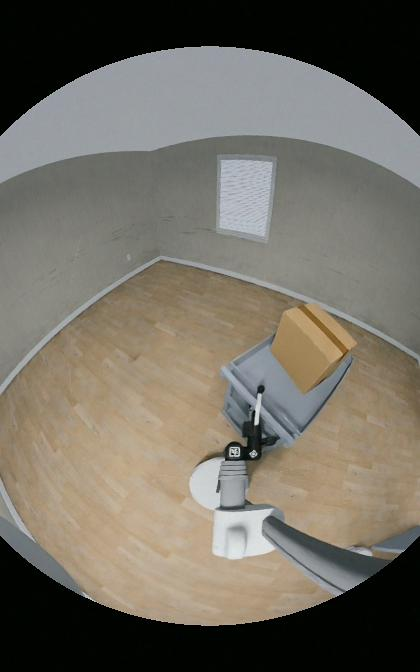

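{"method": "move", "body": {
  "r1": {"base":{"translate_m":-0.12,"strafe_m":-0.35},"pace":"slow","contact_limits":{"translate_m":0.4}},
  "blocking": false,
  "cameras": []
}}

{"method": "wait", "body": {
  "seconds": 8,
  "cameras": ["r1_head_camera","r1_head_left_camera","r1_head_right_camera","r2_head_right_camera"]
}}

Scene clock: 572.13 s.
move: r1 moving
r1.base_odometry: x=-3.562 y=-1.694 heading=+2.864
r1.turned_by_wheels: -0.001
r1.turned_by_imu: -0.001
r1.base_tilt: forward=-1.6 right=+1.3
r1.lidar_m: 0.41 3.09 2.96 2.92 2.08 1.98 2.05 1.40 1.40 2.97 0.27 0.34
r1.base_status: translate_m moving; strafe_m moving
r1.joint_positions: lift_m=+0.672 arm_m=+0.000 wrist_yaw_rad=-0.016 wrist_pitch_rad=+0.013 wrist_roll_rad=+1.569 gripper_m=-0.029
r1.joint_status: not commanded
r1.measured_speeds: translate_m=-0.015 strafe_m=-0.047 rotate_rad=-0.003 lift_m=+0.000 arm_m=+0.000 wrist_yaw_rad=+0.000 wrist_pitch_rad=+0.000 wrist_roll_rad=+0.000
r1.motor_effort: lift_m=+18(18) arm_m=+3(4) wheel_0=+3(6) wheel_1=-7(12) wheel_2=-1(7)
r1.servo_current: wrist_yaw_rad=91(104) wrist_pitch_rad=72(72) wrist_roll_rad=33(65) gripper_m=91(98)
r1.contact_limits: translate_m 0.4
r1.hand_pose: x=+0.4578 y=-0.0921 z=+0.8465 quat_wxyz=(+0.708, +0.706, -0.001, -0.010)
r1.wrist_depth_mm: 322 - - - - 104 - / - - - - - 114 - / - 459 - - - 129 - / - - - - - 154 - / - - - - 176 1464 1255 / - - - - 208 180 1182 / - 141 - 105 267 156 -
r2.base_odometry: x=-2.952 y=+0.134 heading=-2.826
r2.turned_by_wheels: +0.000
r2.turned_by_imu: +0.000
r2.base_tilt: forward=-0.7 right=+0.0
r2.lidar_m: 0.32 1.87 3.22 3.26 1.54 1.39 2.60 1.68 1.52 1.53 1.43 1.27
r2.base_status: not commanded
r2.joint_positions: lift_m=+0.930 arm_m=+0.000 wrist_yaw_rad=+0.025 wrist_pitch_rad=+0.001 wrist_roll_rad=+0.000 gripper_m=-0.029
r2.joint_status: not commanded
r2.measured_speeds: all 0
r2.motor_effort: lift_m=+20(20) arm_m=+5(5) wheel_0=+23(23) wheel_1=+2(2) wheel_2=+3(3)
r2.servo_current: wrist_yaw_rad=150(156) wrist_pitch_rad=39(46) wrist_roll_rad=46(52) gripper_m=78(85)
r2.contact_limits: translate_m 0.7
r2.hand_pose: x=+0.4613 y=-0.0802 z=+1.1078 quat_wxyz=(+1.000, +0.000, +0.001, +0.013)
r2.wrist_depth_mm: 146 186 138 - - - - / 146 186 138 - - - - / 146 186 138 - - - - / 146 186 139 - - - - / 141 193 140 - - - - / 145 166 142 182 - - - / 139 183 221 - - - -

Scene clock: 576.60 s.
earlier move: r1 done
r1.base_odometry: x=-3.359 y=-1.400 heading=+2.865
r1.turned_by_wheels: +0.001
r1.turned_by_imu: +0.000
r1.base_tilt: forward=-1.6 right=+1.2
r1.lidar_m: 0.34 0.38 3.30 3.00 2.14 2.03 2.10 1.07 1.15 2.62 2.80 0.37
r1.base_status: done
r1.joint_positions: lift_m=+0.672 arm_m=+0.000 wrist_yaw_rad=+0.005 wrist_pitch_rad=+0.012 wrist_roll_rad=+1.575 gripper_m=-0.029
r1.joint_status: not commanded
r1.measured_speeds: all 0
r1.motor_effort: lift_m=+18(18) arm_m=-3(5) wheel_0=+5(12) wheel_1=-2(12) wheel_2=+6(10)
r1.servo_current: wrist_yaw_rad=46(111) wrist_pitch_rad=65(78) wrist_roll_rad=33(72) gripper_m=85(98)
r1.contact_limits: translate_m 0.4
r1.hand_pose: x=+0.4597 y=-0.0859 z=+0.8467 quat_wxyz=(+0.706, +0.708, +0.006, -0.003)
r1.wrist_depth_mm: - - 105 162 163 - - / - 399 108 167 168 - - / 370 368 111 172 173 - - / - 392 114 175 178 - - / - 413 118 180 183 - - / - 439 121 185 189 166 - / - 149 - 190 193 156 -
r2.base_odometry: x=-2.952 y=+0.134 heading=-2.826
r2.turned_by_wheels: +0.000
r2.turned_by_imu: +0.001
r2.base_tilt: forward=-0.7 right=+0.0
r2.lidar_m: 0.31 1.88 3.21 3.27 1.07 1.09 2.56 1.67 1.53 1.55 1.43 1.28
r2.base_status: not commanded
r2.joint_positions: lift_m=+0.930 arm_m=+0.000 wrist_yaw_rad=+0.025 wrist_pitch_rad=+0.001 wrist_roll_rad=+0.000 gripper_m=-0.029
r2.joint_status: not commanded
r2.measured_speeds: all 0
r2.on_its_own: wrist_yaw_rad is at rest, and its servo_current (163 mA) is outside its rest range (0 to 104 mA)
r2.motor_effort: lift_m=+19(20) arm_m=+4(5) wheel_0=+22(23) wheel_1=+2(2) wheel_2=+3(3)
r2.servo_current: wrist_yaw_rad=163(169) wrist_pitch_rad=39(52) wrist_roll_rad=39(65) gripper_m=78(85)
r2.contact_limits: translate_m 0.7
r2.hand_pose: x=+0.4613 y=-0.0802 z=+1.1078 quat_wxyz=(+1.000, +0.000, +0.001, +0.013)
r2.wrist_depth_mm: 145 186 138 - - - - / 145 186 138 - - - - / 146 186 138 - - - - / 146 186 139 - - - - / 141 193 141 - - - - / 145 166 142 182 - - - / 139 183 221 - - - -
wait: 4.47 of 8 s (r1 has come to rest)
Images, in order (width x height): r1_head_camera 420x560, r1_head_left_camera 420x672, r1_head_right_camera 420x672, r2_head_right_camera 420x672.

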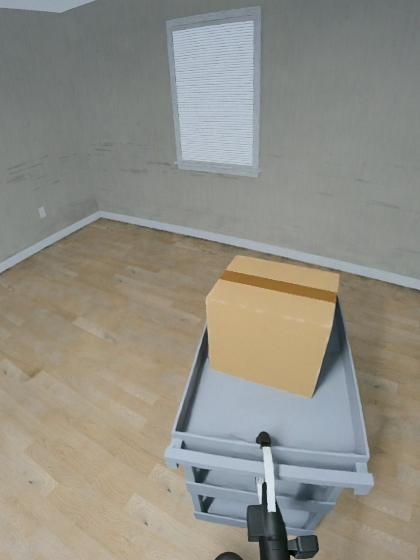

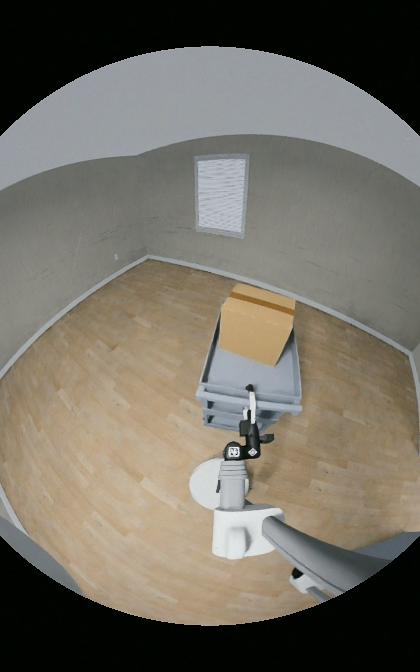

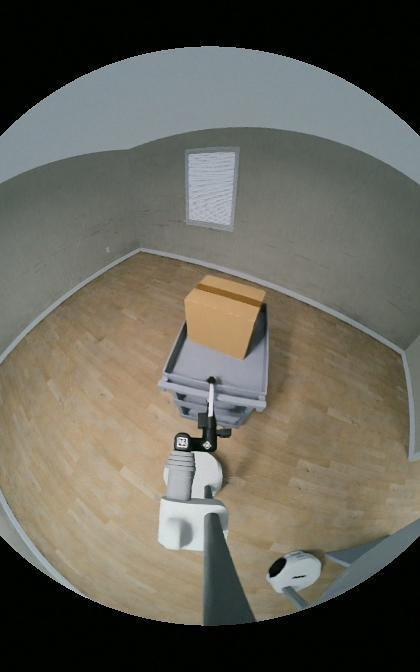

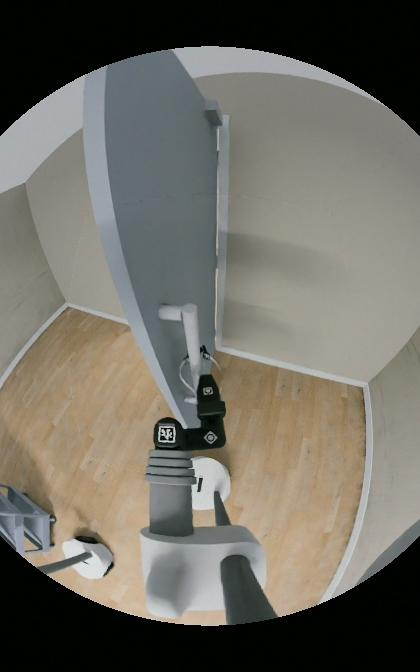

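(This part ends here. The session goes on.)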